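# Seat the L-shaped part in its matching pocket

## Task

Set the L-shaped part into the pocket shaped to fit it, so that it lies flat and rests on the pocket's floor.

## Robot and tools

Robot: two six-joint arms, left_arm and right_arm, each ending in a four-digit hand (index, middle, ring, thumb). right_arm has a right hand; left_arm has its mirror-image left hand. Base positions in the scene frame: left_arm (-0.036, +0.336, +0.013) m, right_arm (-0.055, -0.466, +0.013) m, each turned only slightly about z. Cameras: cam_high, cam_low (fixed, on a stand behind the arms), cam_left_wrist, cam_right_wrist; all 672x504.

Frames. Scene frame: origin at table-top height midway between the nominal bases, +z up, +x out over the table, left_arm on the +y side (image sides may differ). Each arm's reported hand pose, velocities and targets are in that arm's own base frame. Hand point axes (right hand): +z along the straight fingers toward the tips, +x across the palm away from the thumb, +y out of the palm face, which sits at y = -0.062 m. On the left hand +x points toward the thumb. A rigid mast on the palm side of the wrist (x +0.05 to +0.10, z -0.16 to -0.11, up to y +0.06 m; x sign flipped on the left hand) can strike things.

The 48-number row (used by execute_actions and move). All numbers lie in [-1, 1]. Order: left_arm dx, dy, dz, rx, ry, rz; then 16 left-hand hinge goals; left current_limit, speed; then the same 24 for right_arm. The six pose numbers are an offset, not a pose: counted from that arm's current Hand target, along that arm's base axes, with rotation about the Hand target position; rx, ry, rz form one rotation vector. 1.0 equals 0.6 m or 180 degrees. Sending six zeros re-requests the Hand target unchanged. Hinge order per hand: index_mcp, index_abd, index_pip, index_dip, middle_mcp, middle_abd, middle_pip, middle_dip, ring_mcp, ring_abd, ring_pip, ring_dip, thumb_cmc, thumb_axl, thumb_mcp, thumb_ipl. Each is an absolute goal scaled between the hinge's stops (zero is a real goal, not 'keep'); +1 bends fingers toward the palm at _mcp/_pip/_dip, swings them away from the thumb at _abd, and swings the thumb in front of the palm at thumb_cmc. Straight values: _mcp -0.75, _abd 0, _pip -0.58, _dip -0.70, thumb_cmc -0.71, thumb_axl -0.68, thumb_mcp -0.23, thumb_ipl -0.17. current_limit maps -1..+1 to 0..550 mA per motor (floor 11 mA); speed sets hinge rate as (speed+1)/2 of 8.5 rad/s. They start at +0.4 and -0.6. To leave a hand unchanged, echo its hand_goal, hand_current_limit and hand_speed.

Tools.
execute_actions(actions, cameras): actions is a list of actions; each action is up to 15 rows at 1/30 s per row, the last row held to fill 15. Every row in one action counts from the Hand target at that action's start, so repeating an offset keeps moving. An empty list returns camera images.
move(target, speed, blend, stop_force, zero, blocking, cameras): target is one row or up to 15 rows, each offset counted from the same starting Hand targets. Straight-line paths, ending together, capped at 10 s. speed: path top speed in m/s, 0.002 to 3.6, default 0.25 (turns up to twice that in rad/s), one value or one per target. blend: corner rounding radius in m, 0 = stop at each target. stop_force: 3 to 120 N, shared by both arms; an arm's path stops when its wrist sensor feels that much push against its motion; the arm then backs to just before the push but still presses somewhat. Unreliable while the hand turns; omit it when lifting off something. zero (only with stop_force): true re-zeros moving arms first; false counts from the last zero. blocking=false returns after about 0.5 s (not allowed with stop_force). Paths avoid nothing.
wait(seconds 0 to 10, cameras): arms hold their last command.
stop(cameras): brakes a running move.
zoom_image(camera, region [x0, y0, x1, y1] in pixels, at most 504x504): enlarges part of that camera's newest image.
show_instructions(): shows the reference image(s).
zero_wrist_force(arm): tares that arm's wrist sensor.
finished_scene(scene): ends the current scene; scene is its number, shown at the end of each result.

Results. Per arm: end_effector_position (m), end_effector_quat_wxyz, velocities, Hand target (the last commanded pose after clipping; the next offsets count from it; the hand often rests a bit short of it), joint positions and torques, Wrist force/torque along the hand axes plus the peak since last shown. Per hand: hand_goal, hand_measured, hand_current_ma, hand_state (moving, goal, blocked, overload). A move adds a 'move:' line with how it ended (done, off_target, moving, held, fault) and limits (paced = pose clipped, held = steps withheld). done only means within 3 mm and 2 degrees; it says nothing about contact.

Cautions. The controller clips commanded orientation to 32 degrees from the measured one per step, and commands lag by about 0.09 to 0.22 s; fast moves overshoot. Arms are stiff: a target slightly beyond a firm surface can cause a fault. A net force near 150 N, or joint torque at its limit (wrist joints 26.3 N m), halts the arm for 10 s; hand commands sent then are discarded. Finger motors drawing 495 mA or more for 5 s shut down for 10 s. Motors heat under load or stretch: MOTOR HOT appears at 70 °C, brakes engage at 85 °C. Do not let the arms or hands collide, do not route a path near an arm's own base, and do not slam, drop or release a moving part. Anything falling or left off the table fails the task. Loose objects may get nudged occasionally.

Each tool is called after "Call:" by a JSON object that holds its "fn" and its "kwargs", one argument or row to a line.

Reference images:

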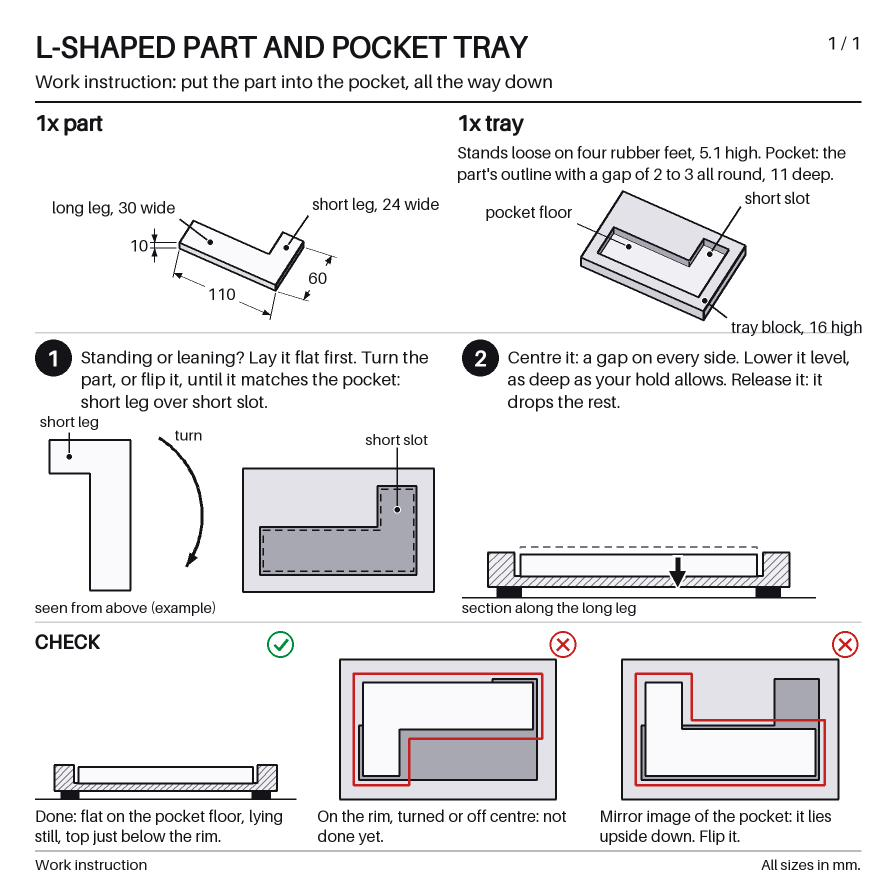

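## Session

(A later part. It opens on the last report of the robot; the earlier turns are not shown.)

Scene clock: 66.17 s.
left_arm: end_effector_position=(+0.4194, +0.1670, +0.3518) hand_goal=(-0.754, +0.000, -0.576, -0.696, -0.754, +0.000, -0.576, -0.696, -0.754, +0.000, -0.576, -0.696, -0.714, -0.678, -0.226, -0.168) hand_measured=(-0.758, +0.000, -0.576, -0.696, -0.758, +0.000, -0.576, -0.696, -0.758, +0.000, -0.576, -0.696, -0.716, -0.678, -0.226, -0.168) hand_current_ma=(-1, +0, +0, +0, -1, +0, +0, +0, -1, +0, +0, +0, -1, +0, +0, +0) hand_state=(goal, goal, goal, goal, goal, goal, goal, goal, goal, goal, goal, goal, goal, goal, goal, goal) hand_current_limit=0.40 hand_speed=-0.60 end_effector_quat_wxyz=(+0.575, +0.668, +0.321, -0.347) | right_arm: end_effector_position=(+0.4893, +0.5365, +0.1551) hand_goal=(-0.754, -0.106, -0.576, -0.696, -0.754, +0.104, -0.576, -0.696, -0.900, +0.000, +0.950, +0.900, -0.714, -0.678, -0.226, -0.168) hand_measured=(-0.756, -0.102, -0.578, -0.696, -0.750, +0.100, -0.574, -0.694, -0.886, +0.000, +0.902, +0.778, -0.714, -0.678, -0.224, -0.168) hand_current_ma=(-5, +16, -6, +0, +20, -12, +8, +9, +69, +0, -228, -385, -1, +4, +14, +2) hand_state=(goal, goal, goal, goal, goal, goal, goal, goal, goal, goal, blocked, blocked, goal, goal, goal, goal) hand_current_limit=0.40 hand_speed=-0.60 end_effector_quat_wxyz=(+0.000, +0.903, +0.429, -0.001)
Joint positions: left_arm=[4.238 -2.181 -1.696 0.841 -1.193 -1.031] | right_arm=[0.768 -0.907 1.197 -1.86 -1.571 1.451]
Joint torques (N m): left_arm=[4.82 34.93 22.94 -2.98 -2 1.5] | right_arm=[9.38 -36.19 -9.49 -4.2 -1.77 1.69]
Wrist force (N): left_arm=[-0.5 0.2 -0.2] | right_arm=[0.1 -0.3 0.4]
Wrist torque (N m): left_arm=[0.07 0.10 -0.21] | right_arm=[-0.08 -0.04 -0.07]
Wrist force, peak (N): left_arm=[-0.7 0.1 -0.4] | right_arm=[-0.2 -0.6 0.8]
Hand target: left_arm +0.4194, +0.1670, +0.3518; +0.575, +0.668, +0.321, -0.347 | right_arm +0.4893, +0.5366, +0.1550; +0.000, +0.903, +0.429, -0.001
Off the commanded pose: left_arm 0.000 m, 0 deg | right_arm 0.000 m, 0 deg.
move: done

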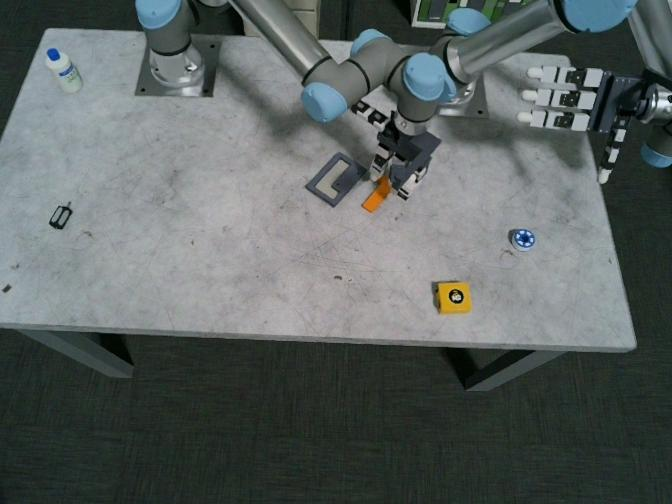

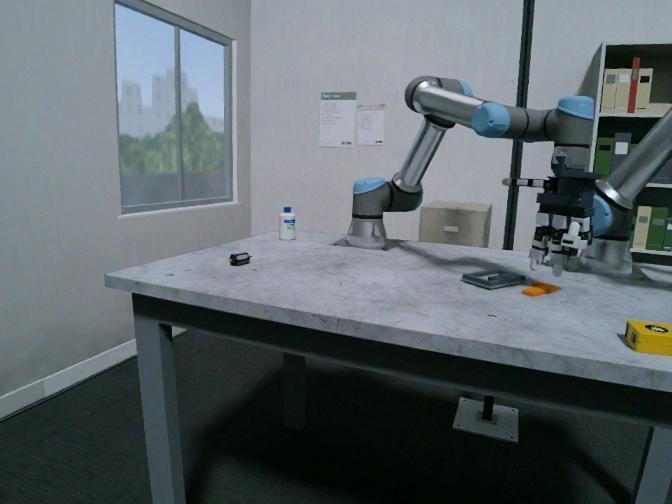

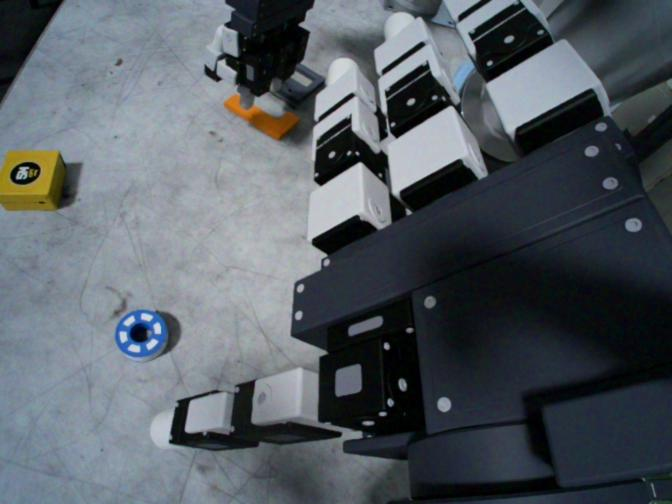

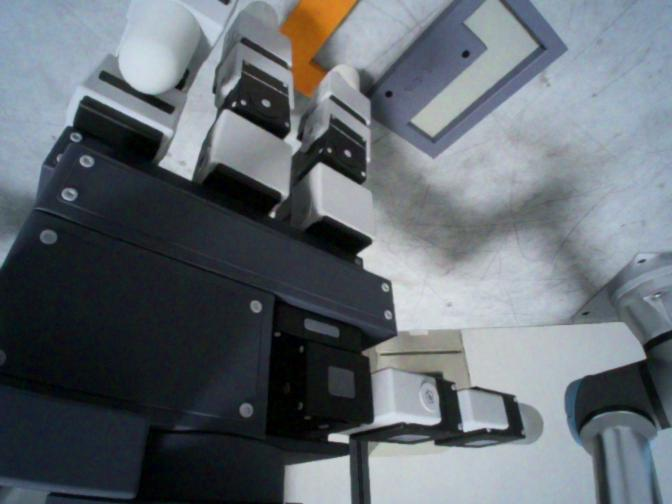

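Call:
{"fn": "move", "kwargs": {
  "target": [0, 0, 0, 0, 0, 0, -0.754, 0, -0.576, -0.696, -0.754, 0, -0.576, -0.696, -0.754, 0, -0.576, -0.696, -0.714, -0.678, -0.226, -0.168, 0.4, -0.6, -0.0035, 0.002, -0.05, 0, 0, 0, -0.754, -0.105, -0.576, -0.696, -0.754, 0.105, -0.576, -0.696, -0.886, 0, 0.87, 0.73, -0.714, -0.678, -0.226, -0.168, 0.4, -0.6],
  "speed": 0.05,
  "stop_force": 4,
  "cameras": ["all"]
}}

Call:
{"fn": "zoom_image", "kwargs": {
  "camera": "cam_left_wrist",
  "region": [180, 20, 340, 180]
}}

Call:
{"fn": "zoom_image", "kwargs": {
  "camera": "cam_high",
  "region": [340, 140, 440, 215]
}}

Call:
{"fn": "zoom_image", "kwargs": {
  "camera": "cam_low",
  "region": [480, 230, 600, 320]
}}

Call:
{"fn": "zoom_image", "kwargs": {
  "camera": "cam_right_wrist",
  "region": [200, 0, 400, 150]
}}

Scene clock: 69.10 s.
left_arm: end_effector_position=(+0.4194, +0.1670, +0.3518) hand_goal=(-0.754, +0.000, -0.576, -0.696, -0.754, +0.000, -0.576, -0.696, -0.754, +0.000, -0.576, -0.696, -0.714, -0.678, -0.226, -0.168) hand_measured=(-0.758, +0.000, -0.576, -0.696, -0.758, +0.000, -0.576, -0.696, -0.758, +0.000, -0.576, -0.696, -0.716, -0.678, -0.226, -0.168) hand_current_ma=(-1, +0, +0, +0, -1, +0, +0, +0, -1, +0, +0, +0, -1, +0, +0, +0) hand_state=(goal, goal, goal, goal, goal, goal, goal, goal, goal, goal, goal, goal, goal, goal, goal, goal) hand_current_limit=0.40 hand_speed=-0.60 end_effector_quat_wxyz=(+0.575, +0.668, +0.321, -0.347) | right_arm: end_effector_position=(+0.4872, +0.5378, +0.1250) hand_goal=(-0.754, -0.106, -0.576, -0.696, -0.754, +0.104, -0.576, -0.696, -0.886, +0.000, +0.870, +0.730, -0.714, -0.678, -0.226, -0.168) hand_measured=(-0.756, -0.102, -0.578, -0.696, -0.750, +0.100, -0.574, -0.694, -0.884, +0.000, +0.868, +0.732, -0.714, -0.678, -0.224, -0.168) hand_current_ma=(-5, +16, -6, +0, +20, -12, +8, +9, +8, +0, -7, +8, -1, +4, +14, +2) hand_state=(goal, goal, goal, goal, goal, goal, goal, goal, goal, goal, goal, goal, goal, goal, goal, goal) hand_current_limit=0.40 hand_speed=-0.60 end_effector_quat_wxyz=(+0.000, +0.903, +0.429, -0.001)
Joint positions: left_arm=[4.238 -2.181 -1.696 0.841 -1.193 -1.031] | right_arm=[0.771 -0.883 1.238 -1.924 -1.571 1.454]
Joint torques (N m): left_arm=[4.42 36.77 23.83 -3 -2.05 1.68] | right_arm=[10.1 -36.12 -8.7 -4.24 -0.56 1.61]
Wrist force (N): left_arm=[-0.5 0.1 0.0] | right_arm=[0.0 0.0 0.2]
Wrist torque (N m): left_arm=[0.03 0.09 -0.20] | right_arm=[-0.02 0.02 -0.06]
Wrist force, peak (N): left_arm=[-0.6 0.5 -0.2] | right_arm=[0.2 -0.4 0.6]
Hand target: left_arm +0.4194, +0.1670, +0.3518; +0.575, +0.668, +0.321, -0.347 | right_arm +0.4872, +0.5378, +0.1250; +0.000, +0.903, +0.429, -0.001
Off the commanded pose: left_arm 0.000 m, 0 deg | right_arm 0.000 m, 0 deg.
move: done

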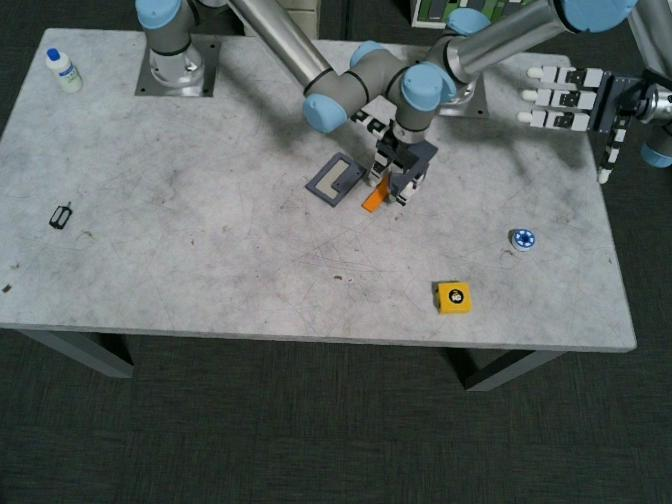

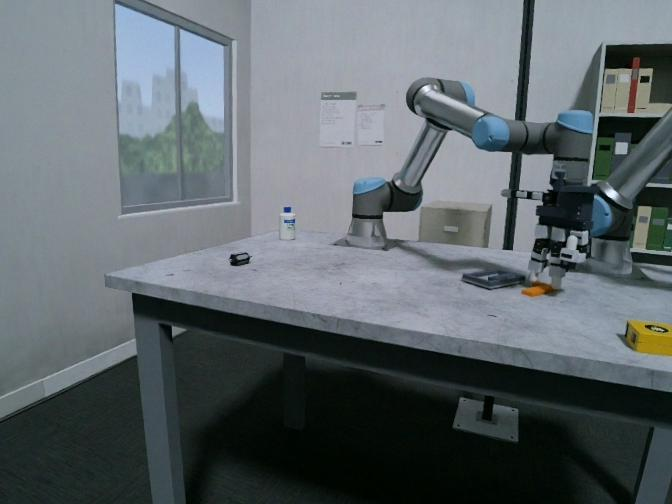

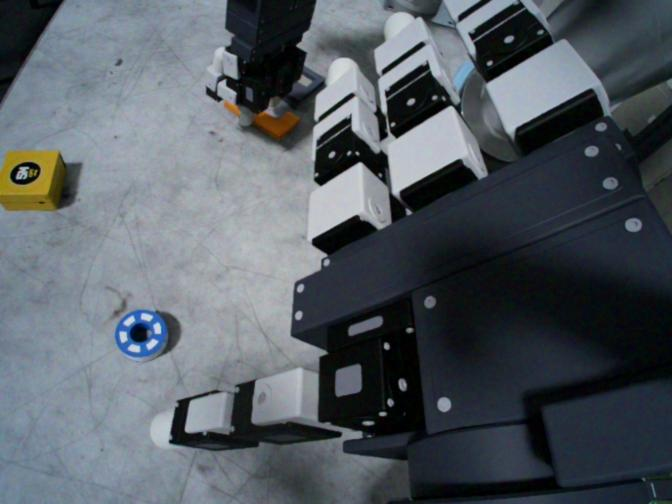

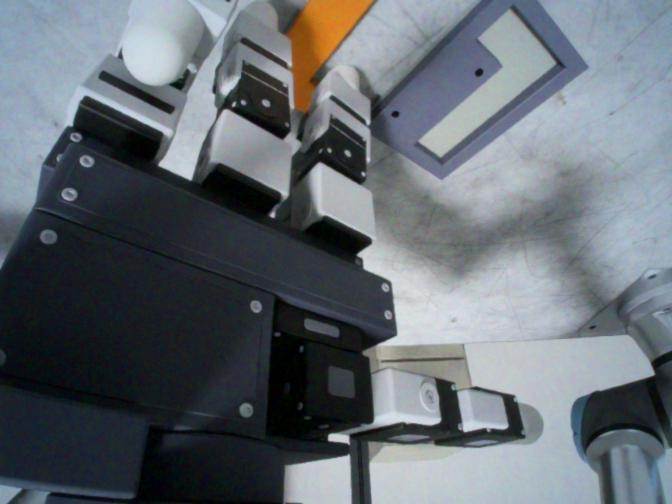

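Scaled by 3.150 from the camera's 672x504 image, which has a finer 960x720 frame.

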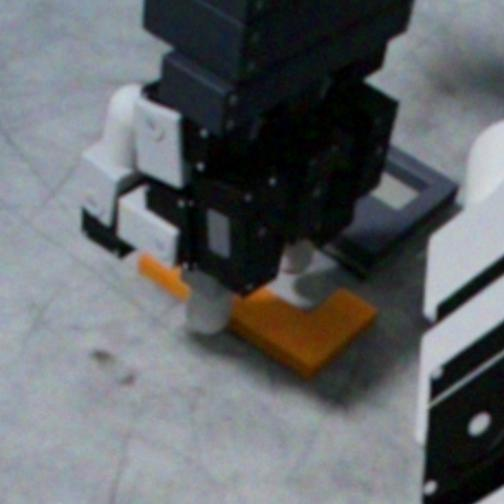

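Scaled by 5.040 from the camera's 672x504 image, which has a finer 960x720 frame.

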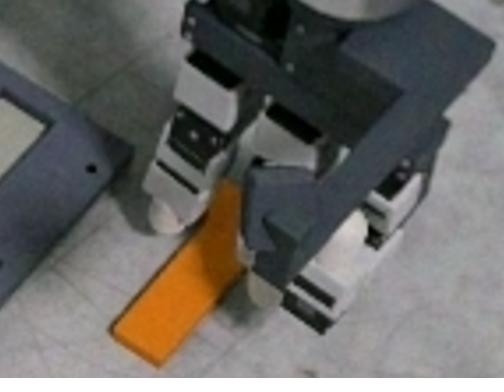

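Scaled by 4.200 from the camera's 672x504 image, which has a finer 960x720 frame.

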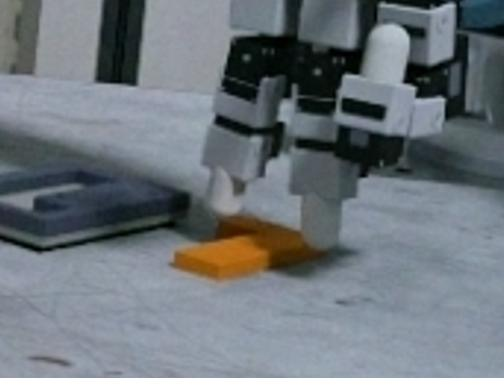

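Scaled by 2.520 from the camera's 672x504 image, which has a finer 960x720 frame.

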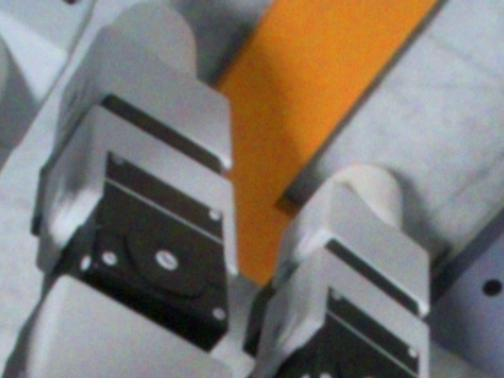

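Call:
{"fn": "move", "kwargs": {
  "target": [0, 0, 0, 0, 0, 0, -0.754, 0, -0.576, -0.696, -0.754, 0, -0.576, -0.696, -0.754, 0, -0.576, -0.696, -0.714, -0.678, -0.226, -0.168, 0.4, -0.6, 0, 0, -0.02, 0, 0, 0.0167, -0.754, -0.105, -0.576, -0.696, -0.754, 0.105, -0.576, -0.696, -0.886, 0, 0.87, 0.73, -0.714, -0.678, -0.226, -0.168, 0.4, -0.6],
  "speed": 0.02,
  "stop_force": 3,
  "cameras": ["cam_left_wrist", "cam_high", "cam_right_wrist", "cam_low"]
}}

Call:
{"fn": "zoom_image", "kwargs": {
  "camera": "cam_left_wrist",
  "region": [180, 20, 340, 180]
}}

Call:
{"fn": "zoom_image", "kwargs": {
  "camera": "cam_high",
  "region": [340, 140, 440, 215]
}}

Call:
{"fn": "zoom_image", "kwargs": {
  "camera": "cam_low",
  "region": [480, 230, 600, 320]
}}

Call:
{"fn": "zoom_image", "kwargs": {
  "camera": "cam_right_wrist",
  "region": [200, 0, 400, 150]
}}

Scene clock: 72.50 s.
left_arm: end_effector_position=(+0.4194, +0.1670, +0.3518) hand_goal=(-0.754, +0.000, -0.576, -0.696, -0.754, +0.000, -0.576, -0.696, -0.754, +0.000, -0.576, -0.696, -0.714, -0.678, -0.226, -0.168) hand_measured=(-0.758, +0.000, -0.576, -0.696, -0.758, +0.000, -0.576, -0.696, -0.758, +0.000, -0.576, -0.696, -0.716, -0.678, -0.226, -0.168) hand_current_ma=(-1, +0, +0, +0, -1, +0, +0, +0, -1, +0, +0, +0, -1, +0, +0, +0) hand_state=(goal, goal, goal, goal, goal, goal, goal, goal, goal, goal, goal, goal, goal, goal, goal, goal) hand_current_limit=0.40 hand_speed=-0.60 end_effector_quat_wxyz=(+0.575, +0.668, +0.321, -0.347) | right_arm: end_effector_position=(+0.4872, +0.5378, +0.1130) hand_goal=(-0.754, -0.106, -0.576, -0.696, -0.754, +0.104, -0.576, -0.696, -0.886, +0.000, +0.870, +0.730, -0.714, -0.678, -0.226, -0.168) hand_measured=(-0.756, -0.102, -0.578, -0.696, -0.750, +0.100, -0.574, -0.694, -0.884, +0.000, +0.868, +0.732, -0.714, -0.678, -0.224, -0.168) hand_current_ma=(-5, +16, -6, +0, +20, -12, +8, +9, +8, +0, -7, +8, -1, +4, +14, +2) hand_state=(goal, goal, goal, goal, goal, goal, goal, goal, goal, goal, goal, goal, goal, goal, goal, goal) hand_current_limit=0.40 hand_speed=-0.60 end_effector_quat_wxyz=(+0.000, +0.892, +0.453, -0.001)
Joint positions: left_arm=[4.238 -2.181 -1.696 0.841 -1.193 -1.031] | right_arm=[0.772 -0.883 1.27 -1.956 -1.571 1.402]
Joint torques (N m): left_arm=[3.95 37.33 23.25 -2.77 -1.94 1.68] | right_arm=[10.24 -35.68 -8.98 -4.24 -2.45 -1.85]
Wrist force (N): left_arm=[-0.3 0.1 -0.1] | right_arm=[0.0 -0.2 0.4]
Wrist torque (N m): left_arm=[0.05 0.07 -0.19] | right_arm=[-0.01 -0.01 0.14]
Wrist force, peak (N): left_arm=[-0.8 0.3 -0.2] | right_arm=[-0.2 -0.1 0.7]
Hand target: left_arm +0.4194, +0.1670, +0.3518; +0.575, +0.668, +0.321, -0.347 | right_arm +0.4872, +0.5378, +0.1130; +0.000, +0.892, +0.453, -0.001
Off the commanded pose: left_arm 0.000 m, 0 deg | right_arm 0.000 m, 0 deg.
move: done

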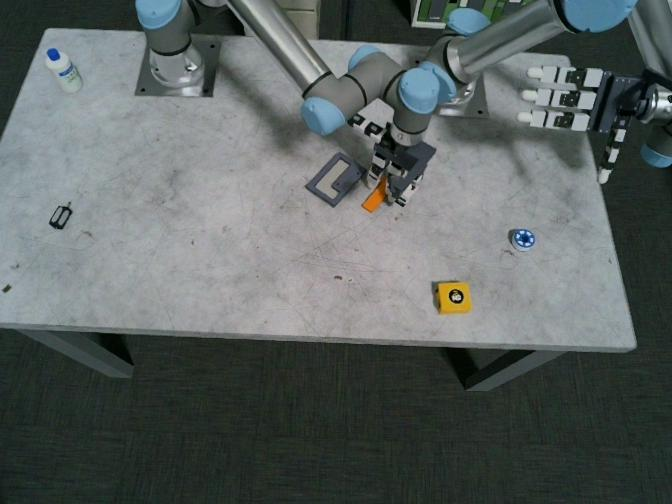

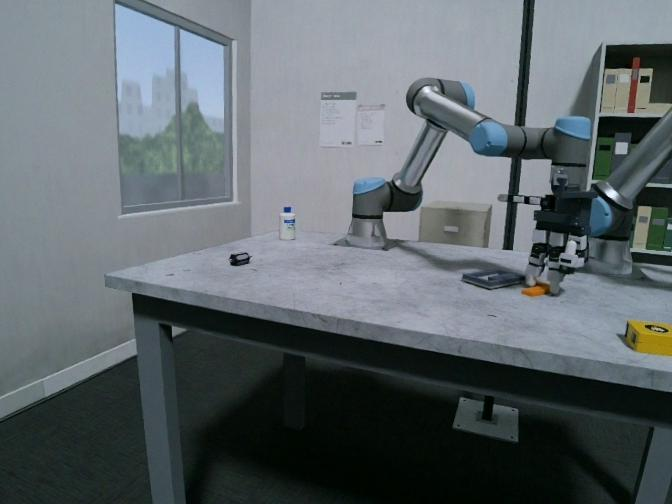

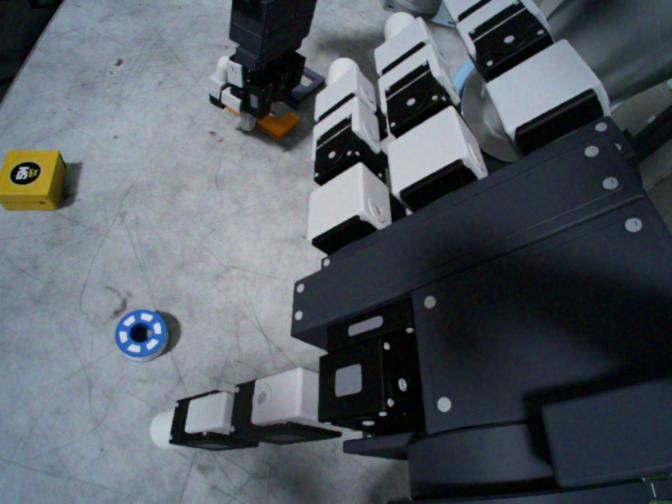

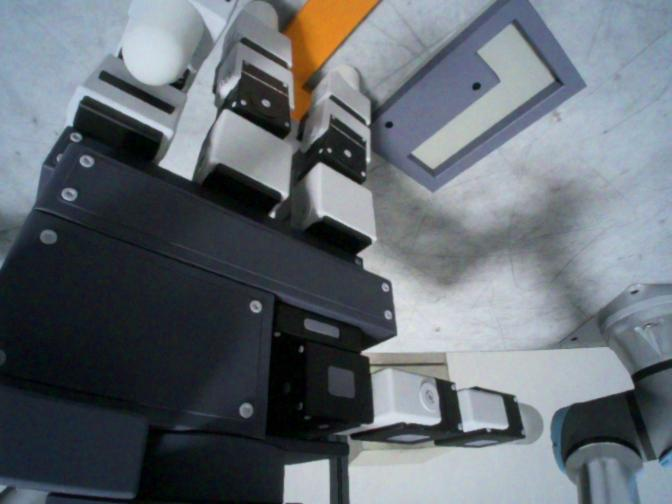

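Scaled by 3.150 from the camera's 672x504 image, which has a finer 960x720 frame.

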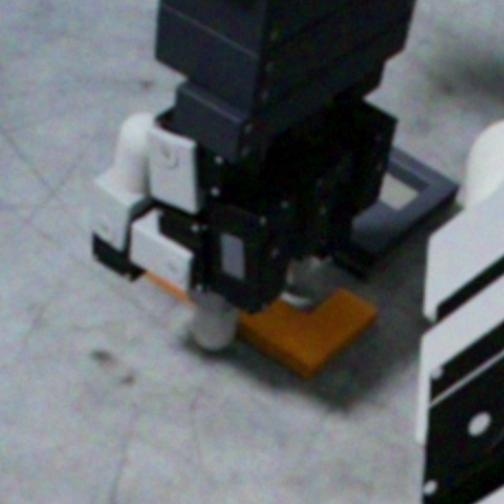

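Scaled by 5.040 from the camera's 672x504 image, which has a finer 960x720 frame.

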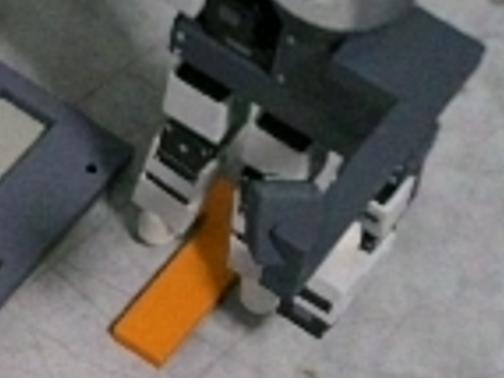

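Scaled by 4.200 from the camera's 672x504 image, which has a finer 960x720 frame.

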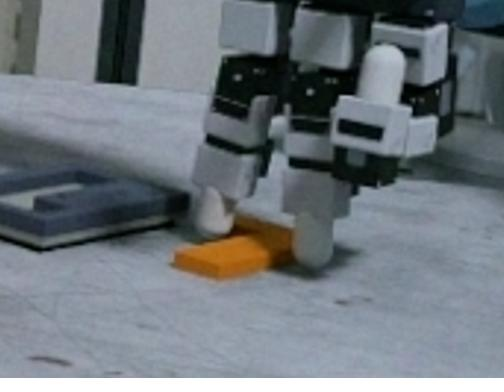

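Scaled by 2.520 from the camera's 672x504 image, which has a finer 960x720 frame.

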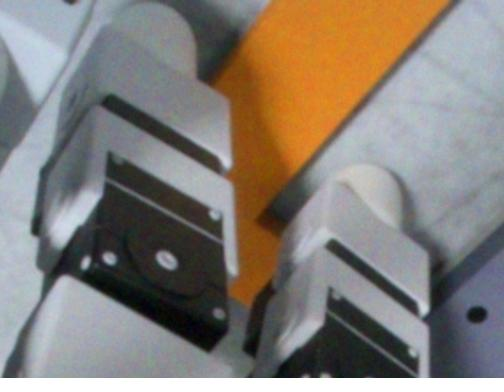

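Call:
{"fn": "move", "kwargs": {
  "target": [0, 0, 0, 0, 0, 0, -0.754, 0, -0.576, -0.696, -0.754, 0, -0.576, -0.696, -0.754, 0, -0.576, -0.696, -0.714, -0.678, -0.226, -0.168, 0.4, -0.6, 0, 0, 0, 0, 0, 0, -0.754, 0.06, -0.576, -0.696, -0.754, -0.06, -0.576, -0.696, -0.886, 0, 0.87, 0.73, -0.714, -0.678, -0.226, -0.168, 0.4, -0.95],
  "speed": 0.05,
  "cameras": ["cam_left_wrist", "cam_high", "cam_right_wrist", "cam_low"]
}}

Call:
{"fn": "zoom_image", "kwargs": {
  "camera": "cam_left_wrist",
  "region": [180, 20, 340, 180]
}}

Call:
{"fn": "zoom_image", "kwargs": {
  "camera": "cam_high",
  "region": [340, 140, 440, 215]
}}

Call:
{"fn": "zoom_image", "kwargs": {
  "camera": "cam_low",
  "region": [480, 230, 600, 320]
}}

Call:
{"fn": "zoom_image", "kwargs": {
  "camera": "cam_right_wrist",
  "region": [200, 0, 400, 150]
}}

Scene clock: 73.83 s.
left_arm: end_effector_position=(+0.4194, +0.1670, +0.3518) hand_goal=(-0.754, +0.000, -0.576, -0.696, -0.754, +0.000, -0.576, -0.696, -0.754, +0.000, -0.576, -0.696, -0.714, -0.678, -0.226, -0.168) hand_measured=(-0.758, +0.000, -0.576, -0.696, -0.758, +0.000, -0.576, -0.696, -0.758, +0.000, -0.576, -0.696, -0.716, -0.678, -0.226, -0.168) hand_current_ma=(-1, +0, +0, +0, -1, +0, +0, +0, -1, +0, +0, +0, -1, +0, +0, +0) hand_state=(goal, goal, goal, goal, goal, goal, goal, goal, goal, goal, goal, goal, goal, goal, goal, goal) hand_current_limit=0.40 hand_speed=-0.60 end_effector_quat_wxyz=(+0.575, +0.668, +0.321, -0.347) | right_arm: end_effector_position=(+0.4872, +0.5378, +0.1130) hand_goal=(-0.754, +0.060, -0.576, -0.696, -0.754, -0.060, -0.576, -0.696, -0.886, +0.000, +0.870, +0.730, -0.714, -0.678, -0.226, -0.168) hand_measured=(-0.756, -0.014, -0.578, -0.696, -0.750, +0.008, -0.574, -0.694, -0.884, +0.000, +0.868, +0.732, -0.714, -0.678, -0.224, -0.168) hand_current_ma=(-5, -209, -6, +0, +20, +193, +8, +9, +8, +0, -7, +8, -1, +4, +14, +2) hand_state=(goal, moving, goal, goal, goal, moving, goal, goal, goal, goal, goal, goal, goal, goal, goal, goal) hand_current_limit=0.40 hand_speed=-0.95 end_effector_quat_wxyz=(+0.000, +0.892, +0.453, -0.001)
Joint positions: left_arm=[4.238 -2.181 -1.696 0.841 -1.193 -1.031] | right_arm=[0.772 -0.883 1.27 -1.956 -1.571 1.402]
Joint torques (N m): left_arm=[2.66 36.77 22.3 -3.12 -1.99 1.53] | right_arm=[9.2 -37.01 -9.12 -4.2 -2.11 -1.85]
Wrist force (N): left_arm=[-0.6 0.1 -0.2] | right_arm=[0.4 -0.1 0.3]
Wrist torque (N m): left_arm=[0.05 0.10 -0.21] | right_arm=[0.00 -0.06 0.18]
Wrist force, peak (N): left_arm=[-0.8 0.0 -0.3] | right_arm=[-0.1 0.0 0.6]
Hand target: left_arm +0.4194, +0.1670, +0.3518; +0.575, +0.668, +0.321, -0.347 | right_arm +0.4872, +0.5378, +0.1130; +0.000, +0.892, +0.453, -0.001
Off the commanded pose: left_arm 0.000 m, 0 deg | right_arm 0.000 m, 0 deg.
move: done

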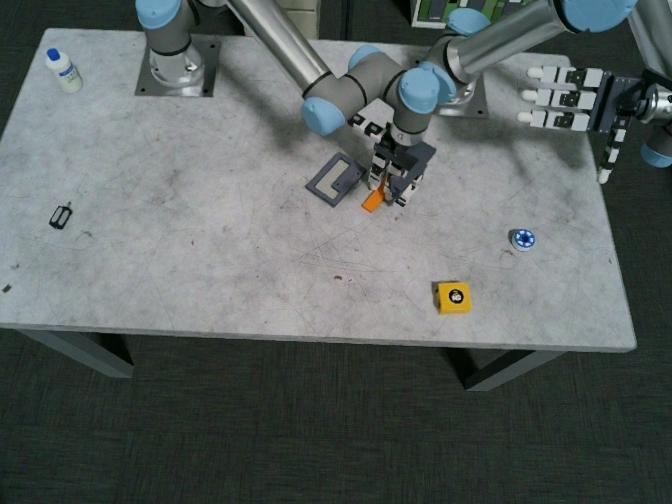

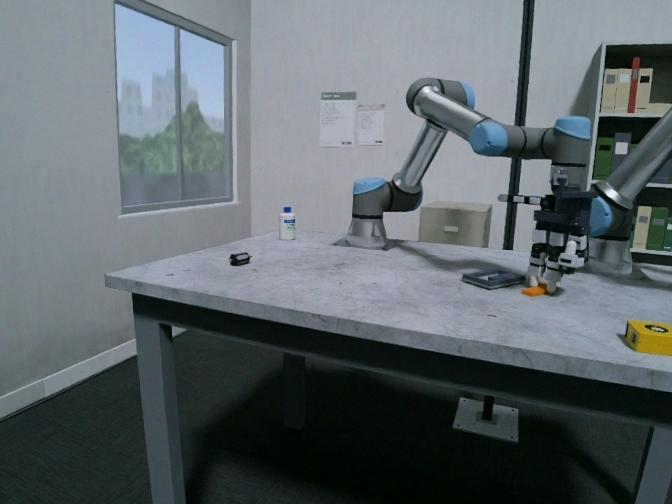

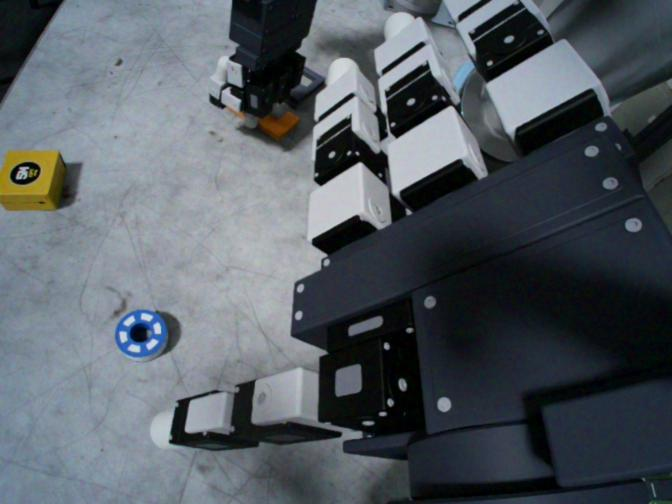

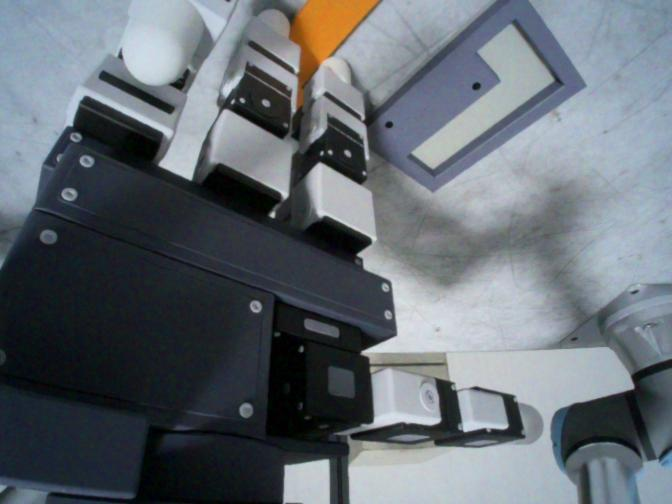

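Scaled by 3.150 from the camera's 672x504 image, which has a finer 960x720 frame.

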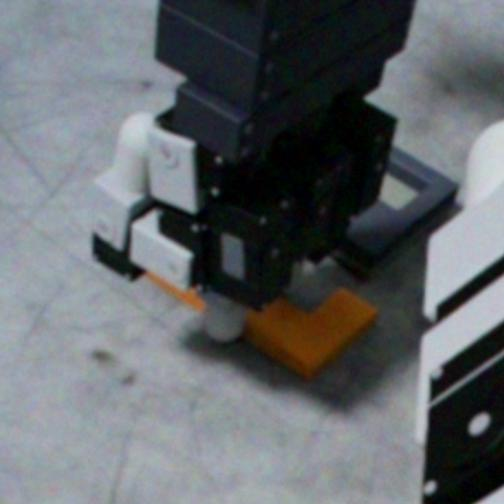

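Scaled by 5.040 from the camera's 672x504 image, which has a finer 960x720 frame.

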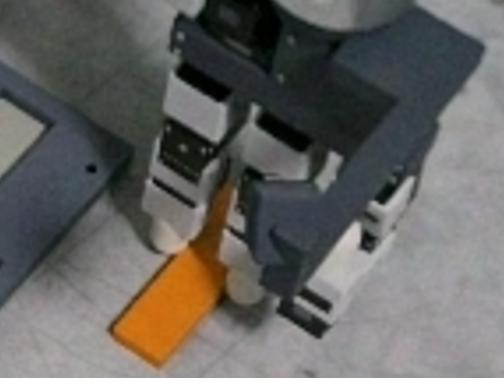

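Scaled by 4.200 from the camera's 672x504 image, which has a finer 960x720 frame.

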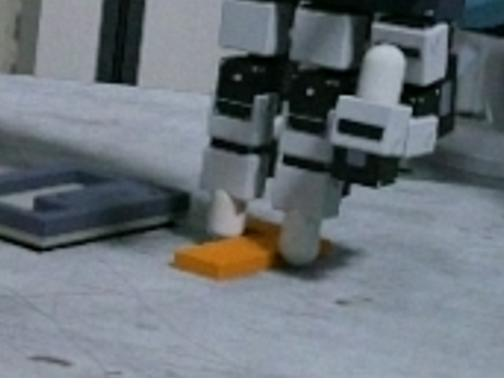

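Scaled by 2.520 from the camera's 672x504 image, which has a finer 960x720 frame.

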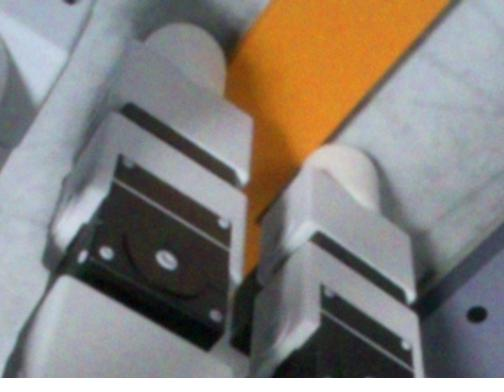

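Call:
{"fn": "wait", "kwargs": {
  "seconds": 0.7
}}

Scene clock: 74.67 s.
left_arm: end_effector_position=(+0.4194, +0.1670, +0.3518) hand_goal=(-0.754, +0.000, -0.576, -0.696, -0.754, +0.000, -0.576, -0.696, -0.754, +0.000, -0.576, -0.696, -0.714, -0.678, -0.226, -0.168) hand_measured=(-0.758, +0.000, -0.576, -0.696, -0.758, +0.000, -0.576, -0.696, -0.758, +0.000, -0.576, -0.696, -0.716, -0.678, -0.226, -0.168) hand_current_ma=(-1, +0, +0, +0, -1, +0, +0, +0, -1, +0, +0, +0, -1, +0, +0, +0) hand_state=(goal, goal, goal, goal, goal, goal, goal, goal, goal, goal, goal, goal, goal, goal, goal, goal) hand_current_limit=0.40 hand_speed=-0.60 end_effector_quat_wxyz=(+0.575, +0.668, +0.321, -0.347) | right_arm: end_effector_position=(+0.4872, +0.5378, +0.1130) hand_goal=(-0.754, +0.060, -0.576, -0.696, -0.754, -0.060, -0.576, -0.696, -0.886, +0.000, +0.870, +0.730, -0.714, -0.678, -0.226, -0.168) hand_measured=(-0.756, -0.012, -0.578, -0.696, -0.750, +0.006, -0.574, -0.694, -0.884, +0.000, +0.868, +0.732, -0.714, -0.678, -0.224, -0.168) hand_current_ma=(-5, -309, -6, +0, +20, +279, +8, +9, +8, +0, -7, +8, -1, +4, +14, +2) hand_state=(goal, blocked, goal, goal, goal, blocked, goal, goal, goal, goal, goal, goal, goal, goal, goal, goal) hand_current_limit=0.40 hand_speed=-0.95 end_effector_quat_wxyz=(+0.000, +0.892, +0.453, -0.001)
Joint positions: left_arm=[4.238 -2.181 -1.696 0.841 -1.193 -1.031] | right_arm=[0.772 -0.883 1.27 -1.956 -1.571 1.402]
Joint torques (N m): left_arm=[3.24 36.7 22.61 -2.7 -2.25 1.59] | right_arm=[9.2 -38.12 -9.42 -3.94 -1.91 -1.82]
Wrist force (N): left_arm=[-0.4 0.0 -0.4] | right_arm=[-0.1 0.1 0.2]
Wrist torque (N m): left_arm=[0.06 0.07 -0.20] | right_arm=[0.04 0.00 0.14]
Wrist force, peak (N): left_arm=[-0.8 0.1 -0.2] | right_arm=[0.2 0.0 0.8]
Hand target: left_arm +0.4194, +0.1670, +0.3518; +0.575, +0.668, +0.321, -0.347 | right_arm +0.4872, +0.5378, +0.1130; +0.000, +0.892, +0.453, -0.001
Off the commanded pose: left_arm 0.000 m, 0 deg | right_arm 0.000 m, 0 deg.
wait: 0.70 s; at rest by 0.03 s

Call:
{"fn": "move", "kwargs": {
  "target": [0, 0, 0, 0, 0, 0, -0.754, 0, -0.576, -0.696, -0.754, 0, -0.576, -0.696, -0.754, 0, -0.576, -0.696, -0.714, -0.678, -0.226, -0.168, 0.4, -0.6, 0, 0, 0.03, 0, 0, 0, -0.754, 0.06, -0.576, -0.696, -0.754, -0.06, -0.576, -0.696, -0.886, 0, 0.87, 0.73, -0.714, -0.678, -0.226, -0.168, 0.4, -0.95],
  "speed": 0.03,
  "cameras": ["cam_left_wrist", "cam_high", "cam_right_wrist", "cam_low"]
}}

Call:
{"fn": "zoom_image", "kwargs": {
  "camera": "cam_left_wrist",
  "region": [180, 20, 340, 180]
}}

Call:
{"fn": "zoom_image", "kwargs": {
  "camera": "cam_low",
  "region": [480, 230, 600, 320]
}}

Call:
{"fn": "zoom_image", "kwargs": {
  "camera": "cam_right_wrist",
  "region": [200, 0, 400, 150]
}}

Scene clock: 76.07 s.
left_arm: end_effector_position=(+0.4194, +0.1670, +0.3518) hand_goal=(-0.754, +0.000, -0.576, -0.696, -0.754, +0.000, -0.576, -0.696, -0.754, +0.000, -0.576, -0.696, -0.714, -0.678, -0.226, -0.168) hand_measured=(-0.758, +0.000, -0.576, -0.696, -0.758, +0.000, -0.576, -0.696, -0.758, +0.000, -0.576, -0.696, -0.716, -0.678, -0.226, -0.168) hand_current_ma=(-1, +0, +0, +0, -1, +0, +0, +0, -1, +0, +0, +0, -1, +0, +0, +0) hand_state=(goal, goal, goal, goal, goal, goal, goal, goal, goal, goal, goal, goal, goal, goal, goal, goal) hand_current_limit=0.40 hand_speed=-0.60 end_effector_quat_wxyz=(+0.575, +0.668, +0.321, -0.347) | right_arm: end_effector_position=(+0.4872, +0.5378, +0.1308) hand_goal=(-0.754, +0.060, -0.576, -0.696, -0.754, -0.060, -0.576, -0.696, -0.886, +0.000, +0.870, +0.730, -0.714, -0.678, -0.226, -0.168) hand_measured=(-0.756, -0.012, -0.578, -0.696, -0.750, +0.006, -0.574, -0.694, -0.884, +0.000, +0.868, +0.732, -0.714, -0.678, -0.224, -0.168) hand_current_ma=(-5, -309, -6, +0, +20, +279, +8, +9, +8, +0, -7, +8, -1, +4, +14, +2) hand_state=(goal, blocked, goal, goal, goal, blocked, goal, goal, goal, goal, goal, goal, goal, goal, goal, goal) hand_current_limit=0.40 hand_speed=-0.95 end_effector_quat_wxyz=(+0.000, +0.892, +0.453, -0.001)
Joint positions: left_arm=[4.238 -2.181 -1.696 0.841 -1.193 -1.031] | right_arm=[0.772 -0.899 1.249 -1.919 -1.571 1.402]
Joint torques (N m): left_arm=[3.08 36.85 23.02 -3.03 -2.31 1.58] | right_arm=[9.72 -62.7 -33.61 -0.06 -2.07 -1.61]
Wrist force (N): left_arm=[-0.5 0.1 -0.2] | right_arm=[0.2 0.0 0.4]
Wrist torque (N m): left_arm=[0.06 0.09 -0.21] | right_arm=[0.01 -0.02 0.17]
Wrist force, peak (N): left_arm=[-0.7 -0.1 -0.2] | right_arm=[0.1 0.1 1.2]
Hand target: left_arm +0.4194, +0.1670, +0.3518; +0.575, +0.668, +0.321, -0.347 | right_arm +0.4872, +0.5378, +0.1310; +0.000, +0.892, +0.453, -0.001
Off the commanded pose: left_arm 0.000 m, 0 deg | right_arm 0.000 m, 0 deg.
move: done

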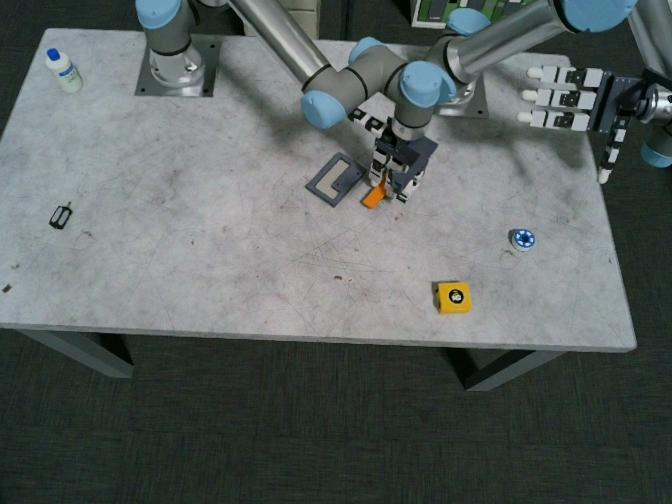

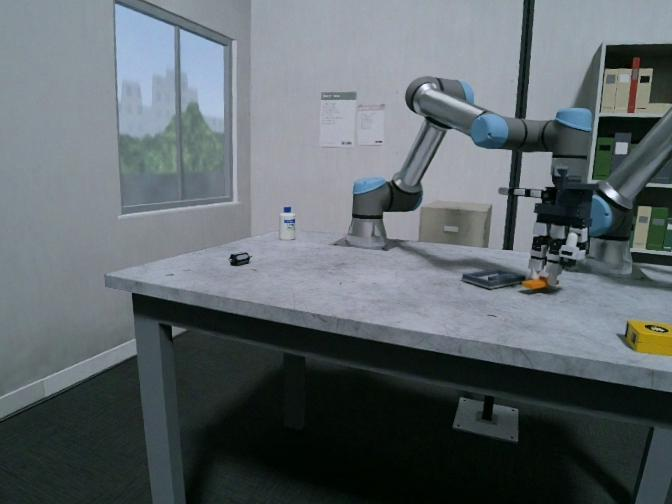

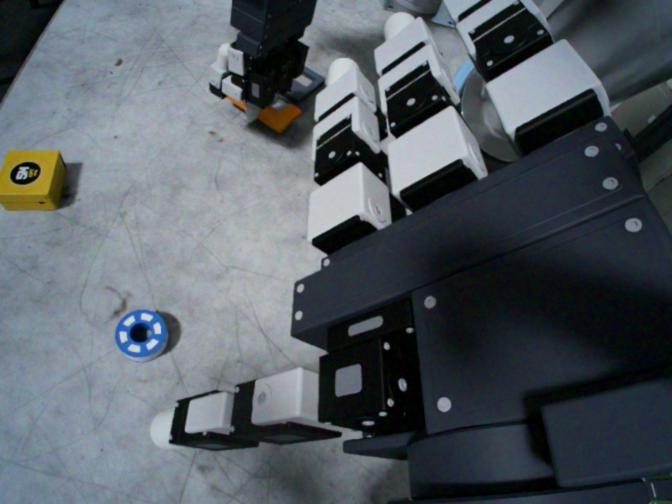

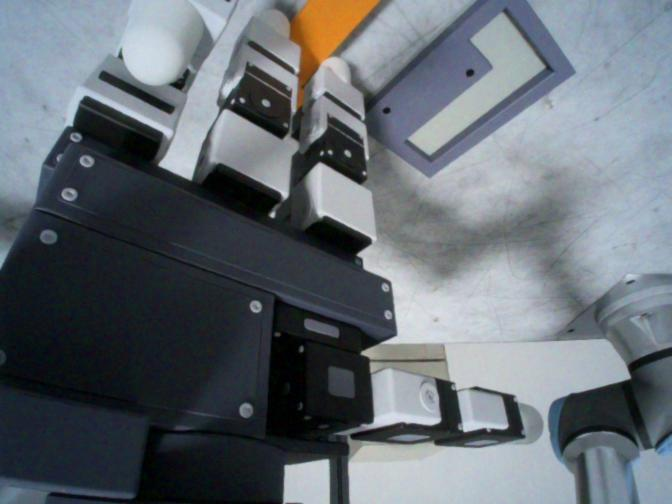

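Scaled by 3.150 from the camera's 672x504 image, which has a finer 960x720 frame.

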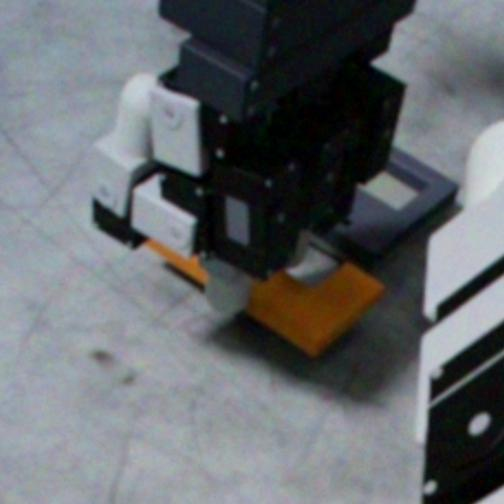

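Scaled by 4.200 from the camera's 672x504 image, which has a finer 960x720 frame.

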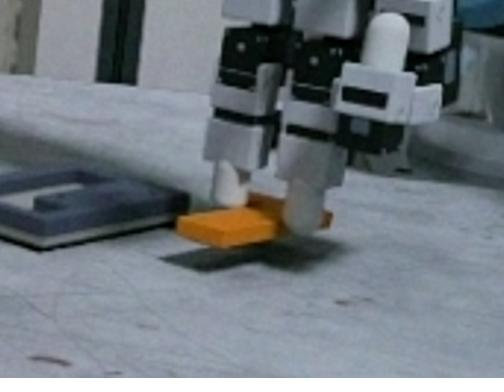

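Scaled by 2.520 from the camera's 672x504 image, which has a finer 960x720 frame.

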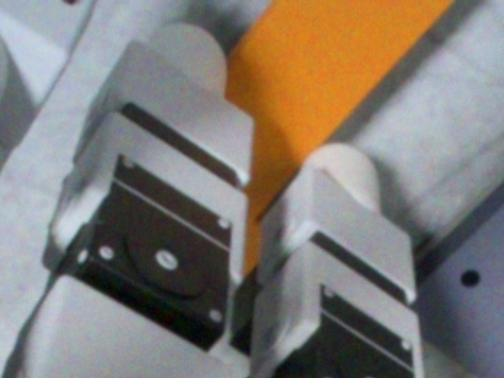

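Call:
{"fn": "zoom_image", "kwargs": {
  "camera": "cam_high",
  "region": [300, 145, 372, 213]
}}

Call:
{"fn": "zoom_image", "kwargs": {
  "camera": "cam_right_wrist",
  "region": [340, 0, 600, 195]
}}

Scaled by 7.000 from the camera's 672x504 image, which has a finer 960x720 frame.

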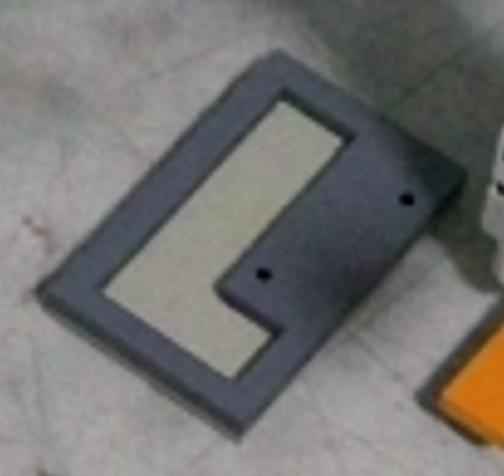

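Scaled by 1.938 from the camera's 672x504 image, which has a finer 960x720 frame.

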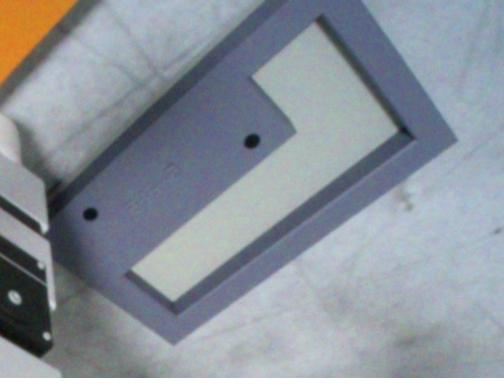

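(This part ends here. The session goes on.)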